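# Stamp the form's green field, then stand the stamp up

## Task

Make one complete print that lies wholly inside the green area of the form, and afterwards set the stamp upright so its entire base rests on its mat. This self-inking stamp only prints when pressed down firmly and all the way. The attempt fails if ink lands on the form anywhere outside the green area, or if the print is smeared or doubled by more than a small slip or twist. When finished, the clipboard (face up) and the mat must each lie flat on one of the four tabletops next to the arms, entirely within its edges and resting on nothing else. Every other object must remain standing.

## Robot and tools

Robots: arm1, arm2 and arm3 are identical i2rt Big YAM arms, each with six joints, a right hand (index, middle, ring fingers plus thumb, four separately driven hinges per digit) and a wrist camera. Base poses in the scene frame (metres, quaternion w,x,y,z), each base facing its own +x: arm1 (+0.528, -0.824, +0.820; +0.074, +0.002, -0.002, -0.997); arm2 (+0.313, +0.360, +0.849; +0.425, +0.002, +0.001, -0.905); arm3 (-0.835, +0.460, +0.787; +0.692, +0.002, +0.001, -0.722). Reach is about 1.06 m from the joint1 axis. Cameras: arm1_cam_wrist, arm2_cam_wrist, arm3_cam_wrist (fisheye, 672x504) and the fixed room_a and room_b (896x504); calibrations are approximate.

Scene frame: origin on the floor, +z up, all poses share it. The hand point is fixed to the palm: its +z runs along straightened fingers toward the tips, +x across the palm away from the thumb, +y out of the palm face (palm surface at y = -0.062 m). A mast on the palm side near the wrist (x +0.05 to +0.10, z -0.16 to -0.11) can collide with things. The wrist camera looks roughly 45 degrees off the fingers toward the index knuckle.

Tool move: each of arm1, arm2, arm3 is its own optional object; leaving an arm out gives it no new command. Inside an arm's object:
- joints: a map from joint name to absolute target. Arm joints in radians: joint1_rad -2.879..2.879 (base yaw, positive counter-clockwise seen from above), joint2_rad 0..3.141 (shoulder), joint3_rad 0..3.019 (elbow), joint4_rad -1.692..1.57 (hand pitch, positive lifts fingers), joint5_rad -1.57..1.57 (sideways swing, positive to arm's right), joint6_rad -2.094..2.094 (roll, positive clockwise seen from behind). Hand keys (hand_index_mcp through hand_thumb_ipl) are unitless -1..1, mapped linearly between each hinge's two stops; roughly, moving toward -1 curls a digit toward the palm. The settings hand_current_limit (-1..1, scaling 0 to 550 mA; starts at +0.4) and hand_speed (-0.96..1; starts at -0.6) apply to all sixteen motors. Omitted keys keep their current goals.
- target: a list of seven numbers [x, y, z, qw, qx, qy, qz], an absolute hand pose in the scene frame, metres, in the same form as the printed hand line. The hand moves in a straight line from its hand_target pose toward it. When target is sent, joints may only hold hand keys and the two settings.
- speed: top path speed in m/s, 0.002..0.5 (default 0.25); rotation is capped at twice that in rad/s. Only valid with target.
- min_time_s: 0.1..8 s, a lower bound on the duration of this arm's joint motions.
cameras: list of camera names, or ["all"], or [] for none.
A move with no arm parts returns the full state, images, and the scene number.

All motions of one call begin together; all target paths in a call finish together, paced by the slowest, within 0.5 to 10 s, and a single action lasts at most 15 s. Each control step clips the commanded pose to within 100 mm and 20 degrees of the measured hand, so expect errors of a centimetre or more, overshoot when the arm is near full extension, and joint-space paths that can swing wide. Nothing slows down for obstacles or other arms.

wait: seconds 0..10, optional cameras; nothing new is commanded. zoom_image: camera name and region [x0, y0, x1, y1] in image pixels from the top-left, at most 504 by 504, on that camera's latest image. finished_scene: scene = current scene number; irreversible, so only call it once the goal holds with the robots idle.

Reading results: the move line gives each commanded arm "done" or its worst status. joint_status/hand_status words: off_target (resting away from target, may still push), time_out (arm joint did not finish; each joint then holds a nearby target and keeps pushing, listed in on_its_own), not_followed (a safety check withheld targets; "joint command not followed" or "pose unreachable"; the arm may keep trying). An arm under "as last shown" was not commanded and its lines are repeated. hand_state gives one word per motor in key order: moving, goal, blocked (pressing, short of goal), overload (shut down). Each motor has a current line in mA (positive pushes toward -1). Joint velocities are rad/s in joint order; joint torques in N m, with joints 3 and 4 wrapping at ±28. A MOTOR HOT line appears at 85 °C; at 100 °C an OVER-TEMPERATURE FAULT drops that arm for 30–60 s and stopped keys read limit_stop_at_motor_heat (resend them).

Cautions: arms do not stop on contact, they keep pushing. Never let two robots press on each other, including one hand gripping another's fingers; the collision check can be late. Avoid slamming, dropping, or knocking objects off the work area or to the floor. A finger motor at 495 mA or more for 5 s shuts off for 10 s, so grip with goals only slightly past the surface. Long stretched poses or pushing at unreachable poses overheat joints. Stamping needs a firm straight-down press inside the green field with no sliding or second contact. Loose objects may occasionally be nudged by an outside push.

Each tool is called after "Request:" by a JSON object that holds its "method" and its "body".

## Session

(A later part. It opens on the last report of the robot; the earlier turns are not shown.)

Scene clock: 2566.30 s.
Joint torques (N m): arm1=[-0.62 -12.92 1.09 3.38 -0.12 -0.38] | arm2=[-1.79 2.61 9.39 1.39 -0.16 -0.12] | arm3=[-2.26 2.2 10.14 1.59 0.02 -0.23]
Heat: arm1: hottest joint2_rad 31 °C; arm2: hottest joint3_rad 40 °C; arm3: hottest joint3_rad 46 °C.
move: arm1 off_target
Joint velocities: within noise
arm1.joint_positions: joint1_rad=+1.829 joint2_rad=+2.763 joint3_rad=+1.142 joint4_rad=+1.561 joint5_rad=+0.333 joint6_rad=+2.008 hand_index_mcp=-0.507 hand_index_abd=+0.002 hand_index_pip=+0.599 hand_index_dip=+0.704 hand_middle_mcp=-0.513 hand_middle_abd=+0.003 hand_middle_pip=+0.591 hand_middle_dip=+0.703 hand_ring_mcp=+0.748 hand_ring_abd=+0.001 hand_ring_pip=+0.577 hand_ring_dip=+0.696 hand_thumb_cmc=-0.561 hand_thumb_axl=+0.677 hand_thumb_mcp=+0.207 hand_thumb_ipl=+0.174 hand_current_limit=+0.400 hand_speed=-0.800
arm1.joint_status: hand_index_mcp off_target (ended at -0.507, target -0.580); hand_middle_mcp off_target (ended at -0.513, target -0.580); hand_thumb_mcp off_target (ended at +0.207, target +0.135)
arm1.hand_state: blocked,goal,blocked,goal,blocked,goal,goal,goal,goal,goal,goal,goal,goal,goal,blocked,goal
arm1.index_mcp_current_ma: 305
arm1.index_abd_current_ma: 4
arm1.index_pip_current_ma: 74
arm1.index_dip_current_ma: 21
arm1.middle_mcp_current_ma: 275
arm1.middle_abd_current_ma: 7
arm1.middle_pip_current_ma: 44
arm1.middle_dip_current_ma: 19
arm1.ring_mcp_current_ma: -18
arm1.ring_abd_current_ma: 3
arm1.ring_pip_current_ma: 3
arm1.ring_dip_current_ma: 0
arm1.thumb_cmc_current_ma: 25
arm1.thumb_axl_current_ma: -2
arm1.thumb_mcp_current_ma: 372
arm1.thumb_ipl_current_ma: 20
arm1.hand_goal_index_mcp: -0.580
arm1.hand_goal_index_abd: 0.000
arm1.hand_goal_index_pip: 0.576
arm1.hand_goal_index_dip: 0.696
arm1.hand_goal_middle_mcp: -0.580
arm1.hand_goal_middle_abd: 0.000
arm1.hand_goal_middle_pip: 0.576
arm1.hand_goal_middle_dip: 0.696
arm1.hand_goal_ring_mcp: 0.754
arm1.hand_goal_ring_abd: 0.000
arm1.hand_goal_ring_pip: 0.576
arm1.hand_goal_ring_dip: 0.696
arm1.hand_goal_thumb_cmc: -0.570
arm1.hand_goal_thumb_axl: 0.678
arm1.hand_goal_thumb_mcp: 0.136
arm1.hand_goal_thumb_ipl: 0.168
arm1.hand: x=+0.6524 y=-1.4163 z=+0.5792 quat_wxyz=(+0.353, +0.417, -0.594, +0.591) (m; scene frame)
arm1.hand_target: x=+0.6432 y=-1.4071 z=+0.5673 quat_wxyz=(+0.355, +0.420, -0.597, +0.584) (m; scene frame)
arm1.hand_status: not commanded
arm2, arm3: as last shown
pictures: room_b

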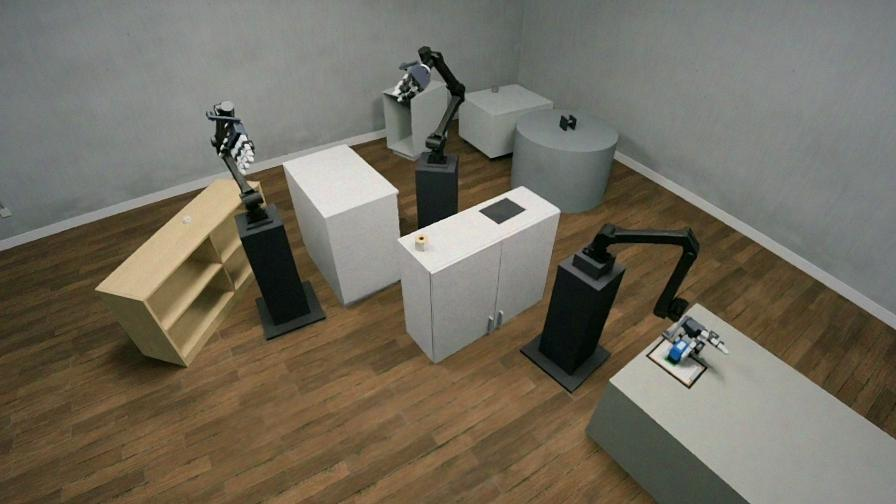

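Request:
{"method": "move", "body": {"arm1": {"target": [0.645, -1.411, 0.68, 0.3565, 0.4183, -0.5920, 0.5897], "speed": 0.12}, "cameras": ["room_b", "arm1_cam_wrist"]}}

Request:
{"method": "zoom_image", "body": {"camera": "room_b", "region": [640, 300, 740, 400]}}

Scene clock: 2573.63 s.
Joint torques (N m): arm1=[-0.5 -16.73 1.8 2.14 -0.07 -0.44] | arm2=[-1.73 2.73 9.39 1.39 -0.16 -0.12] | arm3=[-2.37 1.96 10.14 1.58 0.01 -0.22]
Heat: arm1: hottest joint2_rad 31 °C; arm2: hottest joint3_rad 40 °C; arm3: hottest joint3_rad 46 °C.
move: arm1 off_target
Joint velocities: within noise
arm1.joint_positions: joint1_rad=+1.829 joint2_rad=+2.507 joint3_rad=+0.944 joint4_rad=+1.493 joint5_rad=+0.328 joint6_rad=+2.008 hand_index_mcp=-0.507 hand_index_abd=+0.005 hand_index_pip=+0.607 hand_index_dip=+0.706 hand_middle_mcp=-0.517 hand_middle_abd=+0.007 hand_middle_pip=+0.592 hand_middle_dip=+0.703 hand_ring_mcp=+0.748 hand_ring_abd=+0.001 hand_ring_pip=+0.577 hand_ring_dip=+0.696 hand_thumb_cmc=-0.549 hand_thumb_axl=+0.677 hand_thumb_mcp=+0.200 hand_thumb_ipl=+0.177 hand_current_limit=+0.400 hand_speed=-0.800
arm1.joint_status: not commanded
arm1.hand_state: blocked,goal,blocked,goal,blocked,goal,goal,goal,goal,goal,goal,goal,blocked,goal,blocked,goal
arm1.index_mcp_current_ma: 305
arm1.index_abd_current_ma: 12
arm1.index_pip_current_ma: 105
arm1.index_dip_current_ma: 29
arm1.middle_mcp_current_ma: 256
arm1.middle_abd_current_ma: 17
arm1.middle_pip_current_ma: 47
arm1.middle_dip_current_ma: 20
arm1.ring_mcp_current_ma: -18
arm1.ring_abd_current_ma: 3
arm1.ring_pip_current_ma: 3
arm1.ring_dip_current_ma: 0
arm1.thumb_cmc_current_ma: 70
arm1.thumb_axl_current_ma: -2
arm1.thumb_mcp_current_ma: 331
arm1.thumb_ipl_current_ma: 36
arm1.hand_goal_index_mcp: -0.580
arm1.hand_goal_index_abd: 0.000
arm1.hand_goal_index_pip: 0.576
arm1.hand_goal_index_dip: 0.696
arm1.hand_goal_middle_mcp: -0.580
arm1.hand_goal_middle_abd: 0.000
arm1.hand_goal_middle_pip: 0.576
arm1.hand_goal_middle_dip: 0.696
arm1.hand_goal_ring_mcp: 0.754
arm1.hand_goal_ring_abd: 0.000
arm1.hand_goal_ring_pip: 0.576
arm1.hand_goal_ring_dip: 0.696
arm1.hand_goal_thumb_cmc: -0.570
arm1.hand_goal_thumb_axl: 0.678
arm1.hand_goal_thumb_mcp: 0.136
arm1.hand_goal_thumb_ipl: 0.168
arm1.hand: x=+0.6488 y=-1.4069 z=+0.6699 quat_wxyz=(+0.351, +0.421, -0.595, +0.589) (m; scene frame)
arm1.hand_target: x=+0.6449 y=-1.4109 z=+0.6798 quat_wxyz=(+0.357, +0.418, -0.592, +0.590) (m; scene frame)
arm1.hand_status: off_target (0.012 m and 0.8 deg from the pose sent, 0.101 m and 0.5 deg at the start)
arm2, arm3: as last shown
pictures: arm1_cam_wrist, room_b
camera_calibration:
arm1_cam_wrist: T_world_to_cam=[[-0.242823, 0.0232937, -0.969791, 0.877122], [0.568871, 0.813191, -0.122906, 0.80537], [0.785762, -0.581531, -0.210713, -1.06401], [0, 0, 0, 1]] pos_world=[0.590893, -1.29411, 0.725409]

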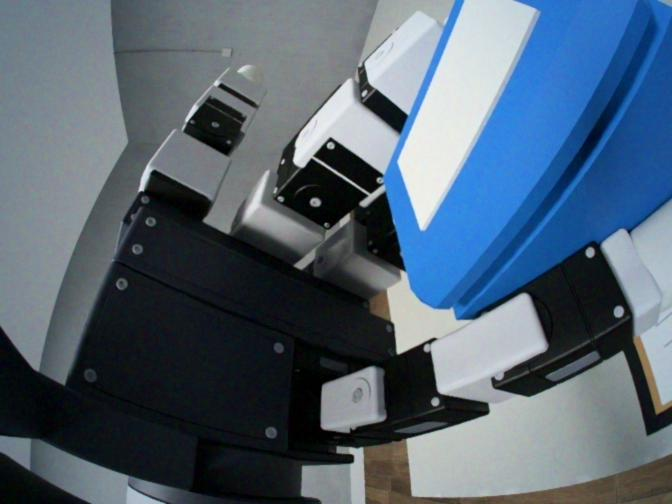

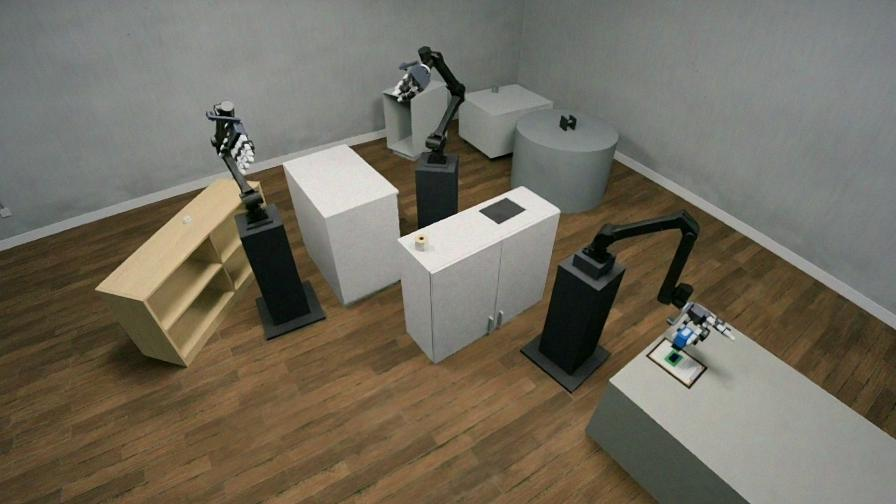

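Scaled by 5.040 from the camera's 896x504 image, which has a finer 1280x720 frame.

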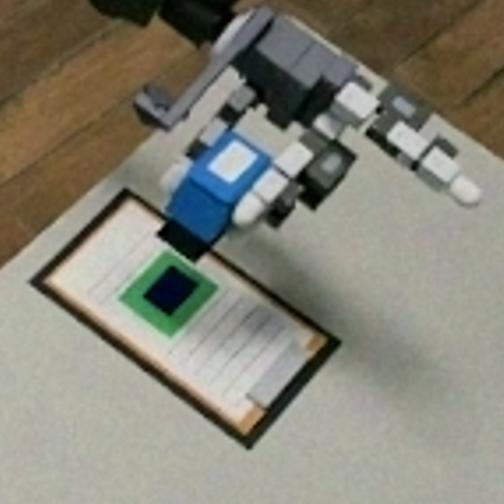

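Request:
{"method": "move", "body": {"arm1": {"target": [0.62, -1.41, 0.90, 0.3565, 0.4183, -0.5920, 0.5897], "speed": 0.2}, "cameras": []}}

Request:
{"method": "move", "body": {"arm1": {"target": [0.59, -1.41, 1.12, 0.3565, 0.4183, -0.5920, 0.5897], "speed": 0.2}, "cameras": ["room_b"]}}

Request:
{"method": "zoom_image", "body": {"camera": "room_b", "region": [640, 320, 720, 400]}}

Scene clock: 2583.27 s.
Joint torques (N m): arm1=[-0.62 -13.04 5.46 2.29 -0.06 -0.45] | arm2=[-1.73 2.67 9.37 1.4 -0.16 -0.12] | arm3=[-2.55 2.08 10.15 1.55 0.01 -0.22]
Heat: arm1: hottest joint2_rad 31 °C; arm2: hottest joint3_rad 40 °C; arm3: hottest joint3_rad 46 °C.
move: arm1 done
Joint velocities: within noise
arm1.joint_positions: joint1_rad=+1.782 joint2_rad=+1.832 joint3_rad=+0.750 joint4_rad=+1.019 joint5_rad=+0.279 joint6_rad=+2.008 hand_index_mcp=-0.507 hand_index_abd=+0.006 hand_index_pip=+0.607 hand_index_dip=+0.706 hand_middle_mcp=-0.518 hand_middle_abd=+0.008 hand_middle_pip=+0.592 hand_middle_dip=+0.703 hand_ring_mcp=+0.748 hand_ring_abd=+0.002 hand_ring_pip=+0.577 hand_ring_dip=+0.696 hand_thumb_cmc=-0.547 hand_thumb_axl=+0.677 hand_thumb_mcp=+0.200 hand_thumb_ipl=+0.177 hand_current_limit=+0.400 hand_speed=-0.800
arm1.joint_status: not commanded
arm1.hand_state: blocked,goal,blocked,goal,blocked,goal,goal,goal,goal,goal,goal,goal,blocked,goal,blocked,goal
arm1.index_mcp_current_ma: 305
arm1.index_abd_current_ma: 14
arm1.index_pip_current_ma: 105
arm1.index_dip_current_ma: 29
arm1.middle_mcp_current_ma: 254
arm1.middle_abd_current_ma: 18
arm1.middle_pip_current_ma: 47
arm1.middle_dip_current_ma: 20
arm1.ring_mcp_current_ma: -18
arm1.ring_abd_current_ma: 3
arm1.ring_pip_current_ma: 3
arm1.ring_dip_current_ma: 0
arm1.thumb_cmc_current_ma: 74
arm1.thumb_axl_current_ma: -2
arm1.thumb_mcp_current_ma: 331
arm1.thumb_ipl_current_ma: 36
arm1.hand_goal_index_mcp: -0.580
arm1.hand_goal_index_abd: 0.000
arm1.hand_goal_index_pip: 0.576
arm1.hand_goal_index_dip: 0.696
arm1.hand_goal_middle_mcp: -0.580
arm1.hand_goal_middle_abd: 0.000
arm1.hand_goal_middle_pip: 0.576
arm1.hand_goal_middle_dip: 0.696
arm1.hand_goal_ring_mcp: 0.754
arm1.hand_goal_ring_abd: 0.000
arm1.hand_goal_ring_pip: 0.576
arm1.hand_goal_ring_dip: 0.696
arm1.hand_goal_thumb_cmc: -0.570
arm1.hand_goal_thumb_axl: 0.678
arm1.hand_goal_thumb_mcp: 0.136
arm1.hand_goal_thumb_ipl: 0.168
arm1.hand: x=+0.6275 y=-1.4092 z=+0.8942 quat_wxyz=(+0.349, +0.419, -0.594, +0.592) (m; scene frame)
arm1.hand_target: x=+0.6201 y=-1.4099 z=+0.8999 quat_wxyz=(+0.356, +0.418, -0.592, +0.590) (m; scene frame)
arm1.hand_status: done (0.010 m and 0.9 deg from the pose sent, 0.232 m and 0.8 deg at the start)
arm2, arm3: as last shown
pictures: none
No camera images: "cameras" was empty.

Scene clock: 2585.20 s.
Joint torques (N m): arm1=[-1.08 -9.41 13.31 2.41 -0.08 -0.5] | arm2=[-1.73 2.67 9.37 1.39 -0.16 -0.13] | arm3=[-2.43 1.96 10.14 1.58 0.01 -0.23]
Heat: arm1: hottest joint2_rad 31 °C; arm2: hottest joint3_rad 40 °C; arm3: hottest joint3_rad 46 °C.
move: arm1 off_target
Joint velocities: within noise
arm1.joint_positions: joint1_rad=+1.718 joint2_rad=+1.345 joint3_rad=+0.883 joint4_rad=+0.350 joint5_rad=+0.215 joint6_rad=+2.008 hand_index_mcp=-0.507 hand_index_abd=+0.006 hand_index_pip=+0.607 hand_index_dip=+0.706 hand_middle_mcp=-0.518 hand_middle_abd=+0.008 hand_middle_pip=+0.592 hand_middle_dip=+0.703 hand_ring_mcp=+0.748 hand_ring_abd=+0.002 hand_ring_pip=+0.577 hand_ring_dip=+0.696 hand_thumb_cmc=-0.547 hand_thumb_axl=+0.677 hand_thumb_mcp=+0.200 hand_thumb_ipl=+0.177 hand_current_limit=+0.400 hand_speed=-0.800
arm1.joint_status: not commanded
arm1.hand_state: blocked,goal,blocked,goal,blocked,goal,goal,goal,goal,goal,goal,goal,blocked,goal,blocked,goal
arm1.index_mcp_current_ma: 305
arm1.index_abd_current_ma: 14
arm1.index_pip_current_ma: 105
arm1.index_dip_current_ma: 29
arm1.middle_mcp_current_ma: 254
arm1.middle_abd_current_ma: 19
arm1.middle_pip_current_ma: 47
arm1.middle_dip_current_ma: 20
arm1.ring_mcp_current_ma: -18
arm1.ring_abd_current_ma: 3
arm1.ring_pip_current_ma: 3
arm1.ring_dip_current_ma: 0
arm1.thumb_cmc_current_ma: 75
arm1.thumb_axl_current_ma: -2
arm1.thumb_mcp_current_ma: 331
arm1.thumb_ipl_current_ma: 36
arm1.hand_goal_index_mcp: -0.580
arm1.hand_goal_index_abd: 0.000
arm1.hand_goal_index_pip: 0.576
arm1.hand_goal_index_dip: 0.696
arm1.hand_goal_middle_mcp: -0.580
arm1.hand_goal_middle_abd: 0.000
arm1.hand_goal_middle_pip: 0.576
arm1.hand_goal_middle_dip: 0.696
arm1.hand_goal_ring_mcp: 0.754
arm1.hand_goal_ring_abd: 0.000
arm1.hand_goal_ring_pip: 0.576
arm1.hand_goal_ring_dip: 0.696
arm1.hand_goal_thumb_cmc: -0.570
arm1.hand_goal_thumb_axl: 0.678
arm1.hand_goal_thumb_mcp: 0.136
arm1.hand_goal_thumb_ipl: 0.168
arm1.hand: x=+0.5938 y=-1.3950 z=+1.0854 quat_wxyz=(+0.342, +0.430, -0.606, +0.575) (m; scene frame)
arm1.hand_target: x=+0.5896 y=-1.4077 z=+1.1200 quat_wxyz=(+0.357, +0.418, -0.592, +0.590) (m; scene frame)
arm1.hand_status: off_target (0.038 m and 3.2 deg from the pose sent, 0.229 m and 0.9 deg at the start)
arm2.joint_positions: joint1_rad=-0.387 joint2_rad=+0.596 joint3_rad=+1.389 joint4_rad=-1.190 joint5_rad=+0.003 joint6_rad=+2.017 hand_index_mcp=-0.201 hand_index_abd=+0.005 hand_index_pip=+0.578 hand_index_dip=+0.699 hand_middle_mcp=-0.201 hand_middle_abd=+0.007 hand_middle_pip=+0.578 hand_middle_dip=+0.698 hand_ring_mcp=+0.751 hand_ring_abd=+0.002 hand_ring_pip=+0.577 hand_ring_dip=+0.696 hand_thumb_cmc=-0.562 hand_thumb_axl=+0.675 hand_thumb_mcp=+0.427 hand_thumb_ipl=+0.169 hand_current_limit=+0.400 hand_speed=-0.800
arm2.joint_status: not commanded
arm2.hand_state: goal,goal,goal,goal,goal,goal,goal,goal,goal,goal,goal,goal,goal,goal,goal,goal
arm2.index_mcp_current_ma: -2
arm2.index_abd_current_ma: 18
arm2.index_pip_current_ma: 9
arm2.index_dip_current_ma: 11
arm2.middle_mcp_current_ma: -2
arm2.middle_abd_current_ma: 24
arm2.middle_pip_current_ma: 9
arm2.middle_dip_current_ma: 9
arm2.ring_mcp_current_ma: -11
arm2.ring_abd_current_ma: 7
arm2.ring_pip_current_ma: 3
arm2.ring_dip_current_ma: 0
arm2.thumb_cmc_current_ma: 33
arm2.thumb_axl_current_ma: -12
arm2.thumb_mcp_current_ma: -16
arm2.thumb_ipl_current_ma: 7
arm2.hand_goal_index_mcp: -0.200
arm2.hand_goal_index_abd: 0.000
arm2.hand_goal_index_pip: 0.576
arm2.hand_goal_index_dip: 0.696
arm2.hand_goal_middle_mcp: -0.200
arm2.hand_goal_middle_abd: 0.000
arm2.hand_goal_middle_pip: 0.576
arm2.hand_goal_middle_dip: 0.696
arm2.hand_goal_ring_mcp: 0.754
arm2.hand_goal_ring_abd: 0.000
arm2.hand_goal_ring_pip: 0.576
arm2.hand_goal_ring_dip: 0.696
arm2.hand_goal_thumb_cmc: -0.570
arm2.hand_goal_thumb_axl: 0.678
arm2.hand_goal_thumb_mcp: 0.430
arm2.hand_goal_thumb_ipl: 0.168
arm2.hand: x=+0.0856 y=+0.3135 z=+1.3713 quat_wxyz=(+0.494, +0.019, -0.833, +0.248) (m; scene frame)
arm2.hand_target: x=+0.0900 y=+0.3180 z=+1.3869 quat_wxyz=(+0.504, +0.010, -0.826, +0.253) (m; scene frame)
arm2.hand_status: not commanded
arm3.joint_positions: joint1_rad=+0.213 joint2_rad=+0.596 joint3_rad=+1.362 joint4_rad=-1.284 joint5_rad=+0.102 joint6_rad=+1.110 hand_index_mcp=+0.756 hand_index_abd=+0.001 hand_index_pip=+0.577 hand_index_dip=+0.696 hand_middle_mcp=+0.756 hand_middle_abd=+0.001 hand_middle_pip=+0.577 hand_middle_dip=+0.696 hand_ring_mcp=+0.756 hand_ring_abd=+0.001 hand_ring_pip=+0.577 hand_ring_dip=+0.696 hand_thumb_cmc=+0.716 hand_thumb_axl=+0.677 hand_thumb_mcp=+0.225 hand_thumb_ipl=+0.168 hand_current_limit=+0.400 hand_speed=-0.600
arm3.joint_status: not commanded
arm3.hand_state: goal,goal,goal,goal,goal,goal,goal,goal,goal,goal,goal,goal,goal,goal,goal,goal
arm3.index_mcp_current_ma: 1
arm3.index_abd_current_ma: 0
arm3.index_pip_current_ma: 0
arm3.index_dip_current_ma: 0
arm3.middle_mcp_current_ma: 1
arm3.middle_abd_current_ma: 0
arm3.middle_pip_current_ma: 0
arm3.middle_dip_current_ma: 0
arm3.ring_mcp_current_ma: 2
arm3.ring_abd_current_ma: 0
arm3.ring_pip_current_ma: 0
arm3.ring_dip_current_ma: 0
arm3.thumb_cmc_current_ma: 1
arm3.thumb_axl_current_ma: 0
arm3.thumb_mcp_current_ma: -1
arm3.thumb_ipl_current_ma: 0
arm3.hand_goal_index_mcp: 0.754
arm3.hand_goal_index_abd: 0.000
arm3.hand_goal_index_pip: 0.576
arm3.hand_goal_index_dip: 0.696
arm3.hand_goal_middle_mcp: 0.754
arm3.hand_goal_middle_abd: 0.000
arm3.hand_goal_middle_pip: 0.576
arm3.hand_goal_middle_dip: 0.696
arm3.hand_goal_ring_mcp: 0.754
arm3.hand_goal_ring_abd: 0.000
arm3.hand_goal_ring_pip: 0.576
arm3.hand_goal_ring_dip: 0.696
arm3.hand_goal_thumb_cmc: 0.714
arm3.hand_goal_thumb_axl: 0.678
arm3.hand_goal_thumb_mcp: 0.226
arm3.hand_goal_thumb_ipl: 0.168
arm3.hand: x=-0.8977 y=+0.2067 z=+1.3473 quat_wxyz=(+0.427, +0.759, -0.415, +0.264) (m; scene frame)
arm3.hand_target: x=-0.9013 y=+0.2133 z=+1.3623 quat_wxyz=(+0.436, +0.754, -0.413, +0.265) (m; scene frame)
arm3.hand_status: not commanded
pictures: room_b

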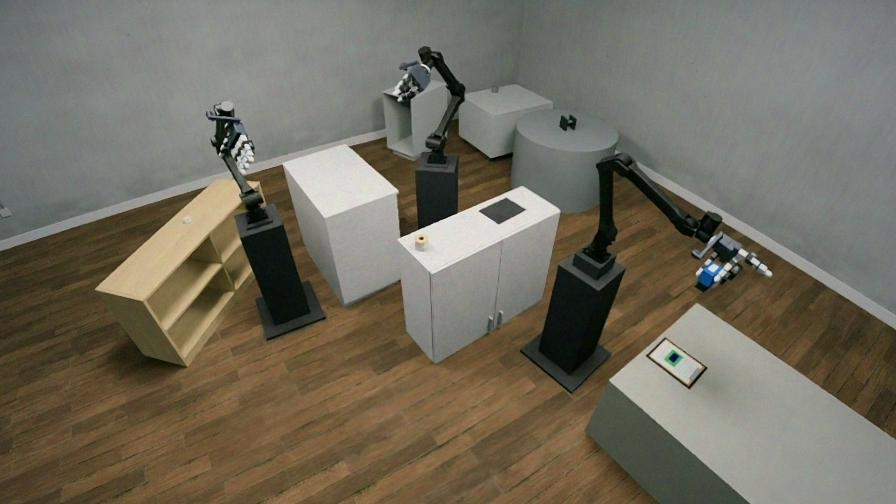

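Scaled by 6.300 from the camera's 896x504 image, which has a finer 1280x720 frame.

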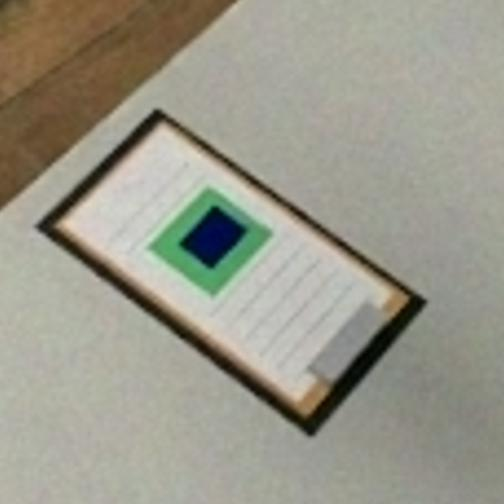

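Request:
{"method": "move", "body": {"arm1": {"joints": {"joint1_rad": -1.379, "joint2_rad": 1.36, "joint3_rad": 0.90, "joint4_rad": 0.34, "joint5_rad": 0.235, "joint6_rad": 2.001}, "min_time_s": 7}, "cameras": ["room_b", "room_a"]}}

Scene clock: 2601.83 s.
Joint torques (N m): arm1=[-0.15 -8.7 10.14 2.35 0.01 -0.41] | arm2=[-1.73 2.61 9.37 1.39 -0.16 -0.12] | arm3=[-2.37 2.02 10.14 1.52 0.01 -0.22]
Heat: arm1: hottest joint2_rad 31 °C; arm2: hottest joint3_rad 40 °C; arm3: hottest joint3_rad 46 °C.
move: arm1 done
Joint velocities: within noise
arm1.joint_positions: joint1_rad=-1.374 joint2_rad=+1.347 joint3_rad=+0.883 joint4_rad=+0.344 joint5_rad=+0.235 joint6_rad=+2.008 hand_index_mcp=-0.507 hand_index_abd=+0.006 hand_index_pip=+0.607 hand_index_dip=+0.706 hand_middle_mcp=-0.518 hand_middle_abd=+0.008 hand_middle_pip=+0.592 hand_middle_dip=+0.703 hand_ring_mcp=+0.748 hand_ring_abd=+0.002 hand_ring_pip=+0.577 hand_ring_dip=+0.696 hand_thumb_cmc=-0.547 hand_thumb_axl=+0.677 hand_thumb_mcp=+0.200 hand_thumb_ipl=+0.177 hand_current_limit=+0.400 hand_speed=-0.800
arm1.joint_status: all done
arm1.hand_state: blocked,goal,blocked,goal,blocked,goal,goal,goal,goal,goal,goal,goal,blocked,goal,blocked,goal
arm1.index_mcp_current_ma: 305
arm1.index_abd_current_ma: 14
arm1.index_pip_current_ma: 105
arm1.index_dip_current_ma: 29
arm1.middle_mcp_current_ma: 254
arm1.middle_abd_current_ma: 19
arm1.middle_pip_current_ma: 47
arm1.middle_dip_current_ma: 20
arm1.ring_mcp_current_ma: -18
arm1.ring_abd_current_ma: 3
arm1.ring_pip_current_ma: 3
arm1.ring_dip_current_ma: 0
arm1.thumb_cmc_current_ma: 75
arm1.thumb_axl_current_ma: -2
arm1.thumb_mcp_current_ma: 331
arm1.thumb_ipl_current_ma: 36
arm1.hand_goal_index_mcp: -0.580
arm1.hand_goal_index_abd: 0.000
arm1.hand_goal_index_pip: 0.576
arm1.hand_goal_index_dip: 0.696
arm1.hand_goal_middle_mcp: -0.580
arm1.hand_goal_middle_abd: 0.000
arm1.hand_goal_middle_pip: 0.576
arm1.hand_goal_middle_dip: 0.696
arm1.hand_goal_ring_mcp: 0.754
arm1.hand_goal_ring_abd: 0.000
arm1.hand_goal_ring_pip: 0.576
arm1.hand_goal_ring_dip: 0.696
arm1.hand_goal_thumb_cmc: -0.570
arm1.hand_goal_thumb_axl: 0.678
arm1.hand_goal_thumb_mcp: 0.136
arm1.hand_goal_thumb_ipl: 0.168
arm1.hand: x=+0.4360 y=-0.2559 z=+1.0780 quat_wxyz=(+0.573, -0.602, -0.445, -0.334) (m; scene frame)
arm1.hand_target: x=+0.4370 y=-0.2498 z=+1.0798 quat_wxyz=(+0.571, -0.601, -0.446, -0.337) (m; scene frame)
arm1.hand_status: not commanded
arm2, arm3: as last shown
pictures: room_a, room_b

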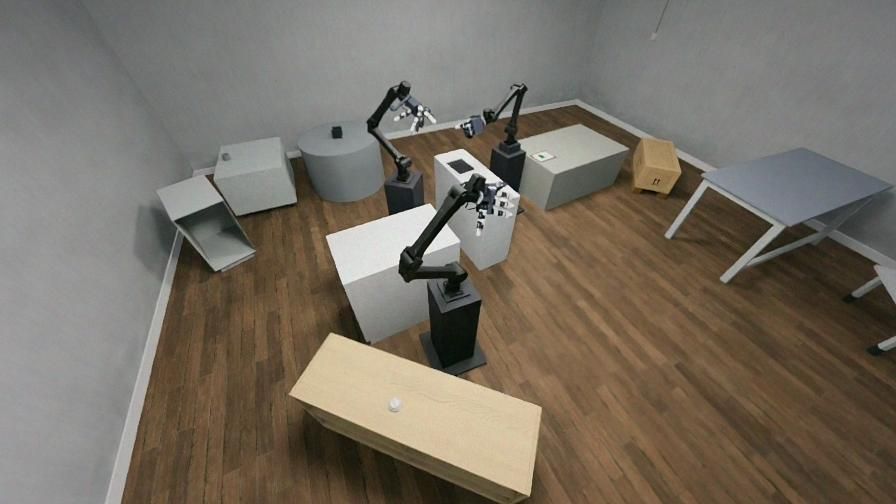

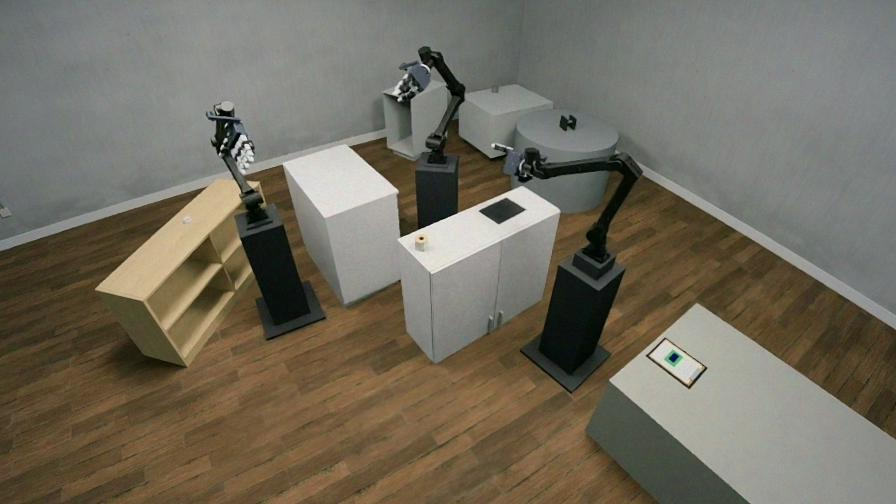

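Request:
{"method": "move", "body": {"arm1": {"target": [0.402, -0.157, 1.02, 0.5806, -0.5946, -0.4358, -0.3454], "speed": 0.2}, "cameras": []}}

Request:
{"method": "move", "body": {"arm1": {"target": [0.402, -0.157, 0.90, 0.5806, -0.5946, -0.4358, -0.3454], "speed": 0.15}, "cameras": ["room_b", "arm1_cam_wrist"]}}

Request:
{"method": "zoom_image", "body": {"camera": "room_b", "region": [460, 130, 560, 230]}}

Scene clock: 2611.63 s.
Joint torques (N m): arm1=[-0.21 -12.28 12.52 3.37 0.16 -0.44] | arm2=[-1.73 2.67 9.39 1.4 -0.17 -0.13] | arm3=[-2.43 1.9 10.18 1.58 0.01 -0.23]
Heat: arm1: hottest joint2_rad 31 °C; arm2: hottest joint3_rad 40 °C; arm3: hottest joint3_rad 46 °C.
move: arm1 off_target
Joint velocities: within noise
arm1.joint_positions: joint1_rad=-1.374 joint2_rad=+1.674 joint3_rad=+1.020 joint4_rad=+0.507 joint5_rad=+0.249 joint6_rad=+2.008 hand_index_mcp=-0.507 hand_index_abd=+0.006 hand_index_pip=+0.607 hand_index_dip=+0.706 hand_middle_mcp=-0.518 hand_middle_abd=+0.008 hand_middle_pip=+0.592 hand_middle_dip=+0.703 hand_ring_mcp=+0.748 hand_ring_abd=+0.002 hand_ring_pip=+0.577 hand_ring_dip=+0.696 hand_thumb_cmc=-0.547 hand_thumb_axl=+0.677 hand_thumb_mcp=+0.200 hand_thumb_ipl=+0.177 hand_current_limit=+0.400 hand_speed=-0.800
arm1.joint_status: not commanded
arm1.hand_state: blocked,goal,blocked,goal,blocked,goal,goal,goal,goal,goal,goal,goal,blocked,goal,blocked,goal
arm1.index_mcp_current_ma: 305
arm1.index_abd_current_ma: 14
arm1.index_pip_current_ma: 105
arm1.index_dip_current_ma: 29
arm1.middle_mcp_current_ma: 254
arm1.middle_abd_current_ma: 19
arm1.middle_pip_current_ma: 47
arm1.middle_dip_current_ma: 20
arm1.ring_mcp_current_ma: -18
arm1.ring_abd_current_ma: 3
arm1.ring_pip_current_ma: 3
arm1.ring_dip_current_ma: 0
arm1.thumb_cmc_current_ma: 75
arm1.thumb_axl_current_ma: -2
arm1.thumb_mcp_current_ma: 331
arm1.thumb_ipl_current_ma: 36
arm1.hand_goal_index_mcp: -0.580
arm1.hand_goal_index_abd: 0.000
arm1.hand_goal_index_pip: 0.576
arm1.hand_goal_index_dip: 0.696
arm1.hand_goal_middle_mcp: -0.580
arm1.hand_goal_middle_abd: 0.000
arm1.hand_goal_middle_pip: 0.576
arm1.hand_goal_middle_dip: 0.696
arm1.hand_goal_ring_mcp: 0.754
arm1.hand_goal_ring_abd: 0.000
arm1.hand_goal_ring_pip: 0.576
arm1.hand_goal_ring_dip: 0.696
arm1.hand_goal_thumb_cmc: -0.570
arm1.hand_goal_thumb_axl: 0.678
arm1.hand_goal_thumb_mcp: 0.136
arm1.hand_goal_thumb_ipl: 0.168
arm1.hand: x=+0.4104 y=-0.1779 z=+0.9961 quat_wxyz=(+0.560, -0.610, -0.448, -0.336) (m; scene frame)
arm1.hand_target: x=+0.4024 y=-0.1593 z=+1.0203 quat_wxyz=(+0.581, -0.595, -0.436, -0.345) (m; scene frame)
arm1.hand_status: off_target (0.033 m and 3.4 deg from the pose sent, 0.120 m and 2.1 deg at the start)
arm2, arm3: as last shown
pictures: none
No camera images: "cameras" was empty.

Scene clock: 2613.23 s.
Joint torques (N m): arm1=[-0.15 -14.15 6.93 3.51 0.11 -0.44] | arm2=[-1.73 2.61 9.4 1.4 -0.16 -0.12] | arm3=[-2.37 2.02 10.15 1.58 0.02 -0.22]
Heat: arm1: hottest joint2_rad 31 °C; arm2: hottest joint3_rad 40 °C; arm3: hottest joint3_rad 46 °C.
move: arm1 done
Joint velocities: within noise
arm1.joint_positions: joint1_rad=-1.374 joint2_rad=+1.918 joint3_rad=+1.007 joint4_rad=+0.810 joint5_rad=+0.250 joint6_rad=+2.008 hand_index_mcp=-0.507 hand_index_abd=+0.006 hand_index_pip=+0.607 hand_index_dip=+0.706 hand_middle_mcp=-0.518 hand_middle_abd=+0.008 hand_middle_pip=+0.592 hand_middle_dip=+0.703 hand_ring_mcp=+0.748 hand_ring_abd=+0.002 hand_ring_pip=+0.577 hand_ring_dip=+0.696 hand_thumb_cmc=-0.547 hand_thumb_axl=+0.677 hand_thumb_mcp=+0.200 hand_thumb_ipl=+0.177 hand_current_limit=+0.400 hand_speed=-0.800
arm1.joint_status: not commanded
arm1.hand_state: blocked,goal,blocked,goal,blocked,goal,goal,goal,goal,goal,goal,goal,blocked,goal,blocked,goal
arm1.index_mcp_current_ma: 305
arm1.index_abd_current_ma: 14
arm1.index_pip_current_ma: 105
arm1.index_dip_current_ma: 29
arm1.middle_mcp_current_ma: 254
arm1.middle_abd_current_ma: 19
arm1.middle_pip_current_ma: 47
arm1.middle_dip_current_ma: 20
arm1.ring_mcp_current_ma: -18
arm1.ring_abd_current_ma: 3
arm1.ring_pip_current_ma: 3
arm1.ring_dip_current_ma: 0
arm1.thumb_cmc_current_ma: 75
arm1.thumb_axl_current_ma: -2
arm1.thumb_mcp_current_ma: 331
arm1.thumb_ipl_current_ma: 36
arm1.hand_goal_index_mcp: -0.580
arm1.hand_goal_index_abd: 0.000
arm1.hand_goal_index_pip: 0.576
arm1.hand_goal_index_dip: 0.696
arm1.hand_goal_middle_mcp: -0.580
arm1.hand_goal_middle_abd: 0.000
arm1.hand_goal_middle_pip: 0.576
arm1.hand_goal_middle_dip: 0.696
arm1.hand_goal_ring_mcp: 0.754
arm1.hand_goal_ring_abd: 0.000
arm1.hand_goal_ring_pip: 0.576
arm1.hand_goal_ring_dip: 0.696
arm1.hand_goal_thumb_cmc: -0.570
arm1.hand_goal_thumb_axl: 0.678
arm1.hand_goal_thumb_mcp: 0.136
arm1.hand_goal_thumb_ipl: 0.168
arm1.hand: x=+0.4038 y=-0.1588 z=+0.8997 quat_wxyz=(+0.577, -0.600, -0.436, -0.341) (m; scene frame)
arm1.hand_target: x=+0.4020 y=-0.1571 z=+0.8999 quat_wxyz=(+0.581, -0.595, -0.436, -0.345) (m; scene frame)
arm1.hand_status: done (0.003 m and 0.9 deg from the pose sent, 0.099 m and 3.4 deg at the start)
arm2, arm3: as last shown
pictures: arm1_cam_wrist, room_b
camera_calibration:
arm1_cam_wrist: T_world_to_cam=[[0.256055, -0.0574827, -0.964952, 0.792706], [-0.553484, -0.827122, -0.0975976, 0.128082], [-0.792522, 0.559075, -0.243604, 0.750797], [0, 0, 0, 1]] pos_world=[0.462939, -0.268246, 0.96032]

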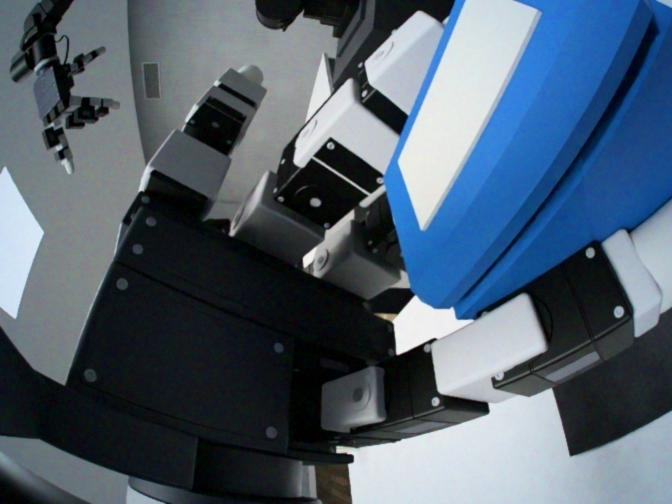

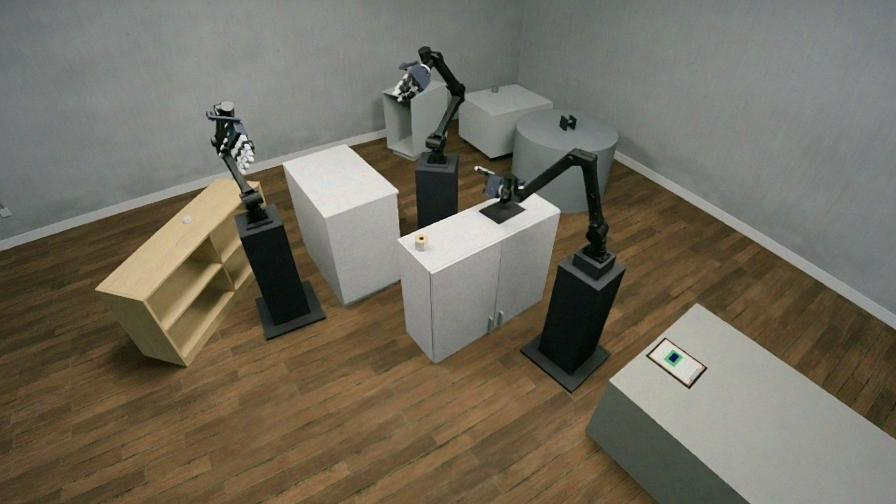

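Scaled by 5.040 from the camera's 896x504 image, which has a finer 1280x720 frame.

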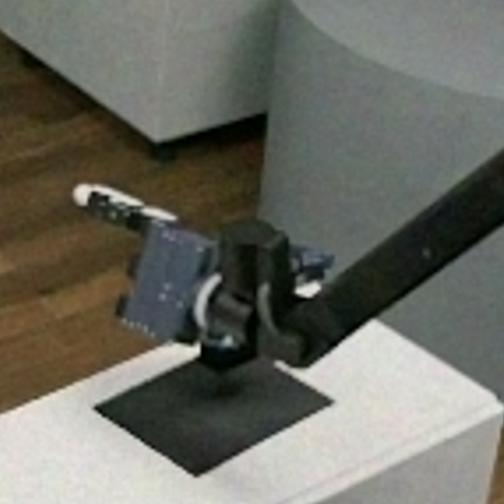

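Request:
{"method": "move", "body": {"arm1": {"target": [0.403, -0.156, 0.860, 0.5806, -0.5946, -0.4358, -0.3454], "speed": 0.08}, "cameras": []}}

Request:
{"method": "move", "body": {"arm1": {"target": [0.403, -0.156, 0.845, 0.5806, -0.5946, -0.4358, -0.3454], "speed": 0.05}, "cameras": ["room_b"]}}

Scene clock: 2620.57 s.
Joint torques (N m): arm1=[0.67 -14.51 6.37 3.54 0 -0.43] | arm2=[-1.73 2.67 9.37 1.39 -0.17 -0.13] | arm3=[-2.49 2.02 10.18 1.57 0.01 -0.23]
Heat: arm1: hottest joint2_rad 30 °C; arm2: hottest joint3_rad 40 °C; arm3: hottest joint3_rad 46 °C.
move: arm1 done
Joint velocities: within noise
arm1.joint_positions: joint1_rad=-1.374 joint2_rad=+2.008 joint3_rad=+1.007 joint4_rad=+0.903 joint5_rad=+0.250 joint6_rad=+2.008 hand_index_mcp=-0.507 hand_index_abd=+0.006 hand_index_pip=+0.607 hand_index_dip=+0.706 hand_middle_mcp=-0.518 hand_middle_abd=+0.008 hand_middle_pip=+0.592 hand_middle_dip=+0.703 hand_ring_mcp=+0.748 hand_ring_abd=+0.002 hand_ring_pip=+0.577 hand_ring_dip=+0.696 hand_thumb_cmc=-0.547 hand_thumb_axl=+0.677 hand_thumb_mcp=+0.200 hand_thumb_ipl=+0.177 hand_current_limit=+0.400 hand_speed=-0.800
arm1.joint_status: not commanded
arm1.hand_state: blocked,goal,blocked,goal,blocked,goal,goal,goal,goal,goal,goal,goal,blocked,goal,blocked,goal
arm1.index_mcp_current_ma: 305
arm1.index_abd_current_ma: 14
arm1.index_pip_current_ma: 105
arm1.index_dip_current_ma: 29
arm1.middle_mcp_current_ma: 254
arm1.middle_abd_current_ma: 19
arm1.middle_pip_current_ma: 47
arm1.middle_dip_current_ma: 20
arm1.ring_mcp_current_ma: -18
arm1.ring_abd_current_ma: 3
arm1.ring_pip_current_ma: 3
arm1.ring_dip_current_ma: 0
arm1.thumb_cmc_current_ma: 75
arm1.thumb_axl_current_ma: -2
arm1.thumb_mcp_current_ma: 331
arm1.thumb_ipl_current_ma: 36
arm1.hand_goal_index_mcp: -0.580
arm1.hand_goal_index_abd: 0.000
arm1.hand_goal_index_pip: 0.576
arm1.hand_goal_index_dip: 0.696
arm1.hand_goal_middle_mcp: -0.580
arm1.hand_goal_middle_abd: 0.000
arm1.hand_goal_middle_pip: 0.576
arm1.hand_goal_middle_dip: 0.696
arm1.hand_goal_ring_mcp: 0.754
arm1.hand_goal_ring_abd: 0.000
arm1.hand_goal_ring_pip: 0.576
arm1.hand_goal_ring_dip: 0.696
arm1.hand_goal_thumb_cmc: -0.570
arm1.hand_goal_thumb_axl: 0.678
arm1.hand_goal_thumb_mcp: 0.136
arm1.hand_goal_thumb_ipl: 0.168
arm1.hand: x=+0.4035 y=-0.1578 z=+0.8616 quat_wxyz=(+0.578, -0.600, -0.436, -0.341) (m; scene frame)
arm1.hand_target: x=+0.4030 y=-0.1561 z=+0.8600 quat_wxyz=(+0.581, -0.595, -0.436, -0.345) (m; scene frame)
arm1.hand_status: done (0.002 m and 0.8 deg from the pose sent, 0.040 m and 0.9 deg at the start)
arm2, arm3: as last shown
pictures: none
No camera images: "cameras" was empty.

Scene clock: 2621.73 s.
Joint torques (N m): arm1=[-0.38 -14.27 6.23 3.49 0.03 -0.42] | arm2=[-1.73 2.61 9.39 1.39 -0.17 -0.12] | arm3=[-2.37 2.14 10.1 1.57 0.02 -0.22]
Heat: arm1: hottest joint2_rad 30 °C; arm2: hottest joint3_rad 40 °C; arm3: hottest joint3_rad 46 °C.
move: arm1 done
Joint velocities: within noise
arm1.joint_positions: joint1_rad=-1.374 joint2_rad=+2.041 joint3_rad=+1.007 joint4_rad=+0.937 joint5_rad=+0.250 joint6_rad=+2.008 hand_index_mcp=-0.507 hand_index_abd=+0.006 hand_index_pip=+0.607 hand_index_dip=+0.706 hand_middle_mcp=-0.518 hand_middle_abd=+0.008 hand_middle_pip=+0.592 hand_middle_dip=+0.703 hand_ring_mcp=+0.748 hand_ring_abd=+0.002 hand_ring_pip=+0.577 hand_ring_dip=+0.696 hand_thumb_cmc=-0.547 hand_thumb_axl=+0.677 hand_thumb_mcp=+0.200 hand_thumb_ipl=+0.177 hand_current_limit=+0.400 hand_speed=-0.800
arm1.joint_status: not commanded
arm1.hand_state: blocked,goal,blocked,goal,blocked,goal,goal,goal,goal,goal,goal,goal,blocked,goal,blocked,goal
arm1.index_mcp_current_ma: 305
arm1.index_abd_current_ma: 14
arm1.index_pip_current_ma: 105
arm1.index_dip_current_ma: 29
arm1.middle_mcp_current_ma: 254
arm1.middle_abd_current_ma: 19
arm1.middle_pip_current_ma: 47
arm1.middle_dip_current_ma: 20
arm1.ring_mcp_current_ma: -18
arm1.ring_abd_current_ma: 3
arm1.ring_pip_current_ma: 3
arm1.ring_dip_current_ma: 0
arm1.thumb_cmc_current_ma: 75
arm1.thumb_axl_current_ma: -2
arm1.thumb_mcp_current_ma: 331
arm1.thumb_ipl_current_ma: 36
arm1.hand_goal_index_mcp: -0.580
arm1.hand_goal_index_abd: 0.000
arm1.hand_goal_index_pip: 0.576
arm1.hand_goal_index_dip: 0.696
arm1.hand_goal_middle_mcp: -0.580
arm1.hand_goal_middle_abd: 0.000
arm1.hand_goal_middle_pip: 0.576
arm1.hand_goal_middle_dip: 0.696
arm1.hand_goal_ring_mcp: 0.754
arm1.hand_goal_ring_abd: 0.000
arm1.hand_goal_ring_pip: 0.576
arm1.hand_goal_ring_dip: 0.696
arm1.hand_goal_thumb_cmc: -0.570
arm1.hand_goal_thumb_axl: 0.678
arm1.hand_goal_thumb_mcp: 0.136
arm1.hand_goal_thumb_ipl: 0.168
arm1.hand: x=+0.4037 y=-0.1582 z=+0.8478 quat_wxyz=(+0.578, -0.600, -0.435, -0.341) (m; scene frame)
arm1.hand_target: x=+0.4030 y=-0.1561 z=+0.8451 quat_wxyz=(+0.581, -0.595, -0.436, -0.345) (m; scene frame)
arm1.hand_status: done (0.004 m and 0.8 deg from the pose sent, 0.017 m and 0.8 deg at the start)
arm2, arm3: as last shown
pictures: room_b

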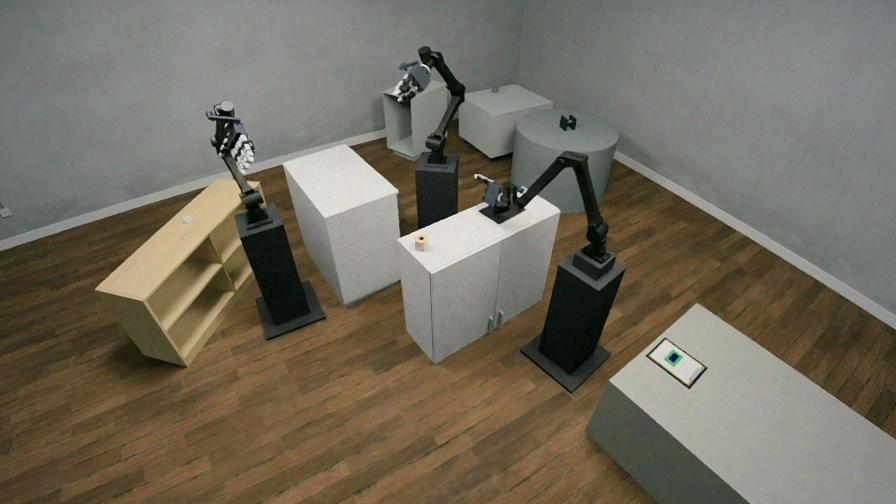

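Request:
{"method": "move", "body": {"arm1": {"target": [0.403, -0.156, 0.837, 0.5806, -0.5946, -0.4358, -0.3454], "speed": 0.04}, "cameras": []}}

Request:
{"method": "move", "body": {"arm1": {"target": [0.403, -0.156, 0.829, 0.5806, -0.5946, -0.4358, -0.3454], "speed": 0.04}, "cameras": ["room_b"]}}

Request:
{"method": "zoom_image", "body": {"camera": "room_b", "region": [470, 160, 550, 240]}}

Scene clock: 2627.80 s.
Joint torques (N m): arm1=[0.03 -13.57 6.19 3.59 -0.02 -0.42] | arm2=[-1.79 2.67 9.4 1.4 -0.17 -0.13] | arm3=[-2.37 2.02 10.11 1.59 0.02 -0.22]
Heat: arm1: hottest joint2_rad 31 °C; arm2: hottest joint3_rad 40 °C; arm3: hottest joint3_rad 46 °C.
move: arm1 done
Joint velocities: within noise
arm1.joint_positions: joint1_rad=-1.374 joint2_rad=+2.057 joint3_rad=+1.007 joint4_rad=+0.955 joint5_rad=+0.250 joint6_rad=+2.008 hand_index_mcp=-0.507 hand_index_abd=+0.006 hand_index_pip=+0.607 hand_index_dip=+0.706 hand_middle_mcp=-0.518 hand_middle_abd=+0.008 hand_middle_pip=+0.592 hand_middle_dip=+0.703 hand_ring_mcp=+0.748 hand_ring_abd=+0.002 hand_ring_pip=+0.577 hand_ring_dip=+0.696 hand_thumb_cmc=-0.547 hand_thumb_axl=+0.677 hand_thumb_mcp=+0.200 hand_thumb_ipl=+0.177 hand_current_limit=+0.400 hand_speed=-0.800
arm1.joint_status: not commanded
arm1.hand_state: blocked,goal,blocked,goal,blocked,goal,goal,goal,goal,goal,goal,goal,blocked,goal,blocked,goal
arm1.index_mcp_current_ma: 305
arm1.index_abd_current_ma: 13
arm1.index_pip_current_ma: 106
arm1.index_dip_current_ma: 29
arm1.middle_mcp_current_ma: 251
arm1.middle_abd_current_ma: 18
arm1.middle_pip_current_ma: 47
arm1.middle_dip_current_ma: 20
arm1.ring_mcp_current_ma: -18
arm1.ring_abd_current_ma: 3
arm1.ring_pip_current_ma: 3
arm1.ring_dip_current_ma: 0
arm1.thumb_cmc_current_ma: 75
arm1.thumb_axl_current_ma: -2
arm1.thumb_mcp_current_ma: 331
arm1.thumb_ipl_current_ma: 36
arm1.hand_goal_index_mcp: -0.580
arm1.hand_goal_index_abd: 0.000
arm1.hand_goal_index_pip: 0.576
arm1.hand_goal_index_dip: 0.696
arm1.hand_goal_middle_mcp: -0.580
arm1.hand_goal_middle_abd: 0.000
arm1.hand_goal_middle_pip: 0.576
arm1.hand_goal_middle_dip: 0.696
arm1.hand_goal_ring_mcp: 0.754
arm1.hand_goal_ring_abd: 0.000
arm1.hand_goal_ring_pip: 0.576
arm1.hand_goal_ring_dip: 0.696
arm1.hand_goal_thumb_cmc: -0.570
arm1.hand_goal_thumb_axl: 0.678
arm1.hand_goal_thumb_mcp: 0.136
arm1.hand_goal_thumb_ipl: 0.168
arm1.hand: x=+0.4038 y=-0.1585 z=+0.8414 quat_wxyz=(+0.579, -0.599, -0.435, -0.342) (m; scene frame)
arm1.hand_target: x=+0.4031 y=-0.1562 z=+0.8370 quat_wxyz=(+0.580, -0.595, -0.436, -0.345) (m; scene frame)
arm1.hand_status: done (0.005 m and 0.7 deg from the pose sent, 0.011 m and 0.8 deg at the start)
arm2, arm3: as last shown
pictures: none
No camera images: "cameras" was empty.

Scene clock: 2628.77 s.
Joint torques (N m): arm1=[-0.38 -13.16 6.46 3.34 -0.08 -0.42] | arm2=[-1.73 2.61 9.39 1.39 -0.16 -0.13] | arm3=[-2.37 2.08 10.14 1.58 0.01 -0.22]
Heat: arm1: hottest joint2_rad 31 °C; arm2: hottest joint3_rad 40 °C; arm3: hottest joint3_rad 46 °C.
move: arm1 off_target
Joint velocities: within noise
arm1.joint_positions: joint1_rad=-1.374 joint2_rad=+2.065 joint3_rad=+1.007 joint4_rad=+0.977 joint5_rad=+0.251 joint6_rad=+2.007 hand_index_mcp=-0.509 hand_index_abd=+0.005 hand_index_pip=+0.607 hand_index_dip=+0.706 hand_middle_mcp=-0.518 hand_middle_abd=+0.006 hand_middle_pip=+0.593 hand_middle_dip=+0.704 hand_ring_mcp=+0.748 hand_ring_abd=+0.002 hand_ring_pip=+0.577 hand_ring_dip=+0.696 hand_thumb_cmc=-0.553 hand_thumb_axl=+0.677 hand_thumb_mcp=+0.200 hand_thumb_ipl=+0.179 hand_current_limit=+0.400 hand_speed=-0.800
arm1.joint_status: not commanded
arm1.hand_state: blocked,goal,blocked,goal,blocked,goal,goal,goal,goal,goal,goal,goal,goal,goal,blocked,goal
arm1.index_mcp_current_ma: 297
arm1.index_abd_current_ma: 10
arm1.index_pip_current_ma: 106
arm1.index_dip_current_ma: 29
arm1.middle_mcp_current_ma: 251
arm1.middle_abd_current_ma: 14
arm1.middle_pip_current_ma: 52
arm1.middle_dip_current_ma: 21
arm1.ring_mcp_current_ma: -18
arm1.ring_abd_current_ma: 3
arm1.ring_pip_current_ma: 3
arm1.ring_dip_current_ma: 0
arm1.thumb_cmc_current_ma: 54
arm1.thumb_axl_current_ma: -2
arm1.thumb_mcp_current_ma: 331
arm1.thumb_ipl_current_ma: 45
arm1.hand_goal_index_mcp: -0.580
arm1.hand_goal_index_abd: 0.000
arm1.hand_goal_index_pip: 0.576
arm1.hand_goal_index_dip: 0.696
arm1.hand_goal_middle_mcp: -0.580
arm1.hand_goal_middle_abd: 0.000
arm1.hand_goal_middle_pip: 0.576
arm1.hand_goal_middle_dip: 0.696
arm1.hand_goal_ring_mcp: 0.754
arm1.hand_goal_ring_abd: 0.000
arm1.hand_goal_ring_pip: 0.576
arm1.hand_goal_ring_dip: 0.696
arm1.hand_goal_thumb_cmc: -0.570
arm1.hand_goal_thumb_axl: 0.678
arm1.hand_goal_thumb_mcp: 0.136
arm1.hand_goal_thumb_ipl: 0.168
arm1.hand: x=+0.4039 y=-0.1578 z=+0.8409 quat_wxyz=(+0.583, -0.597, -0.431, -0.344) (m; scene frame)
arm1.hand_target: x=+0.4031 y=-0.1565 z=+0.8290 quat_wxyz=(+0.580, -0.595, -0.436, -0.345) (m; scene frame)
arm1.hand_status: off_target (0.012 m and 0.7 deg from the pose sent, 0.013 m and 0.7 deg at the start)
arm2, arm3: as last shown
pictures: room_b

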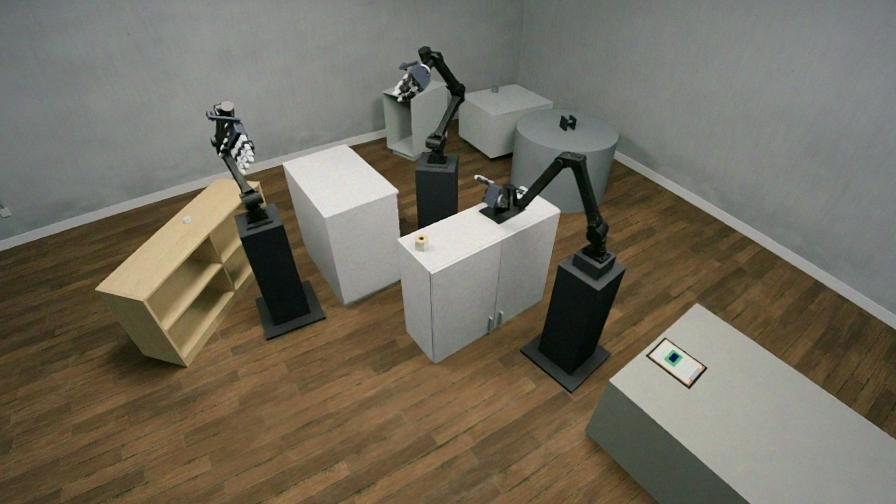

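Scaled by 6.300 from the camera's 896x504 image, which has a finer 1280x720 frame.

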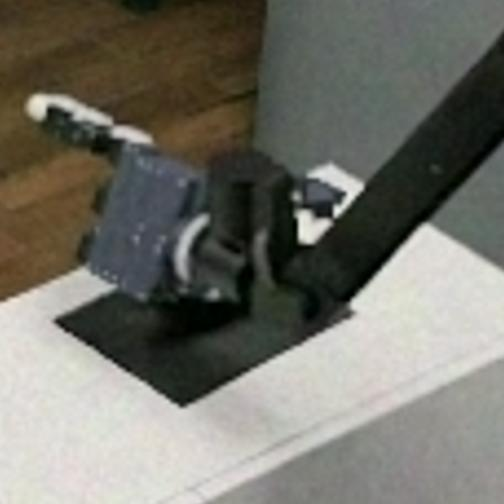

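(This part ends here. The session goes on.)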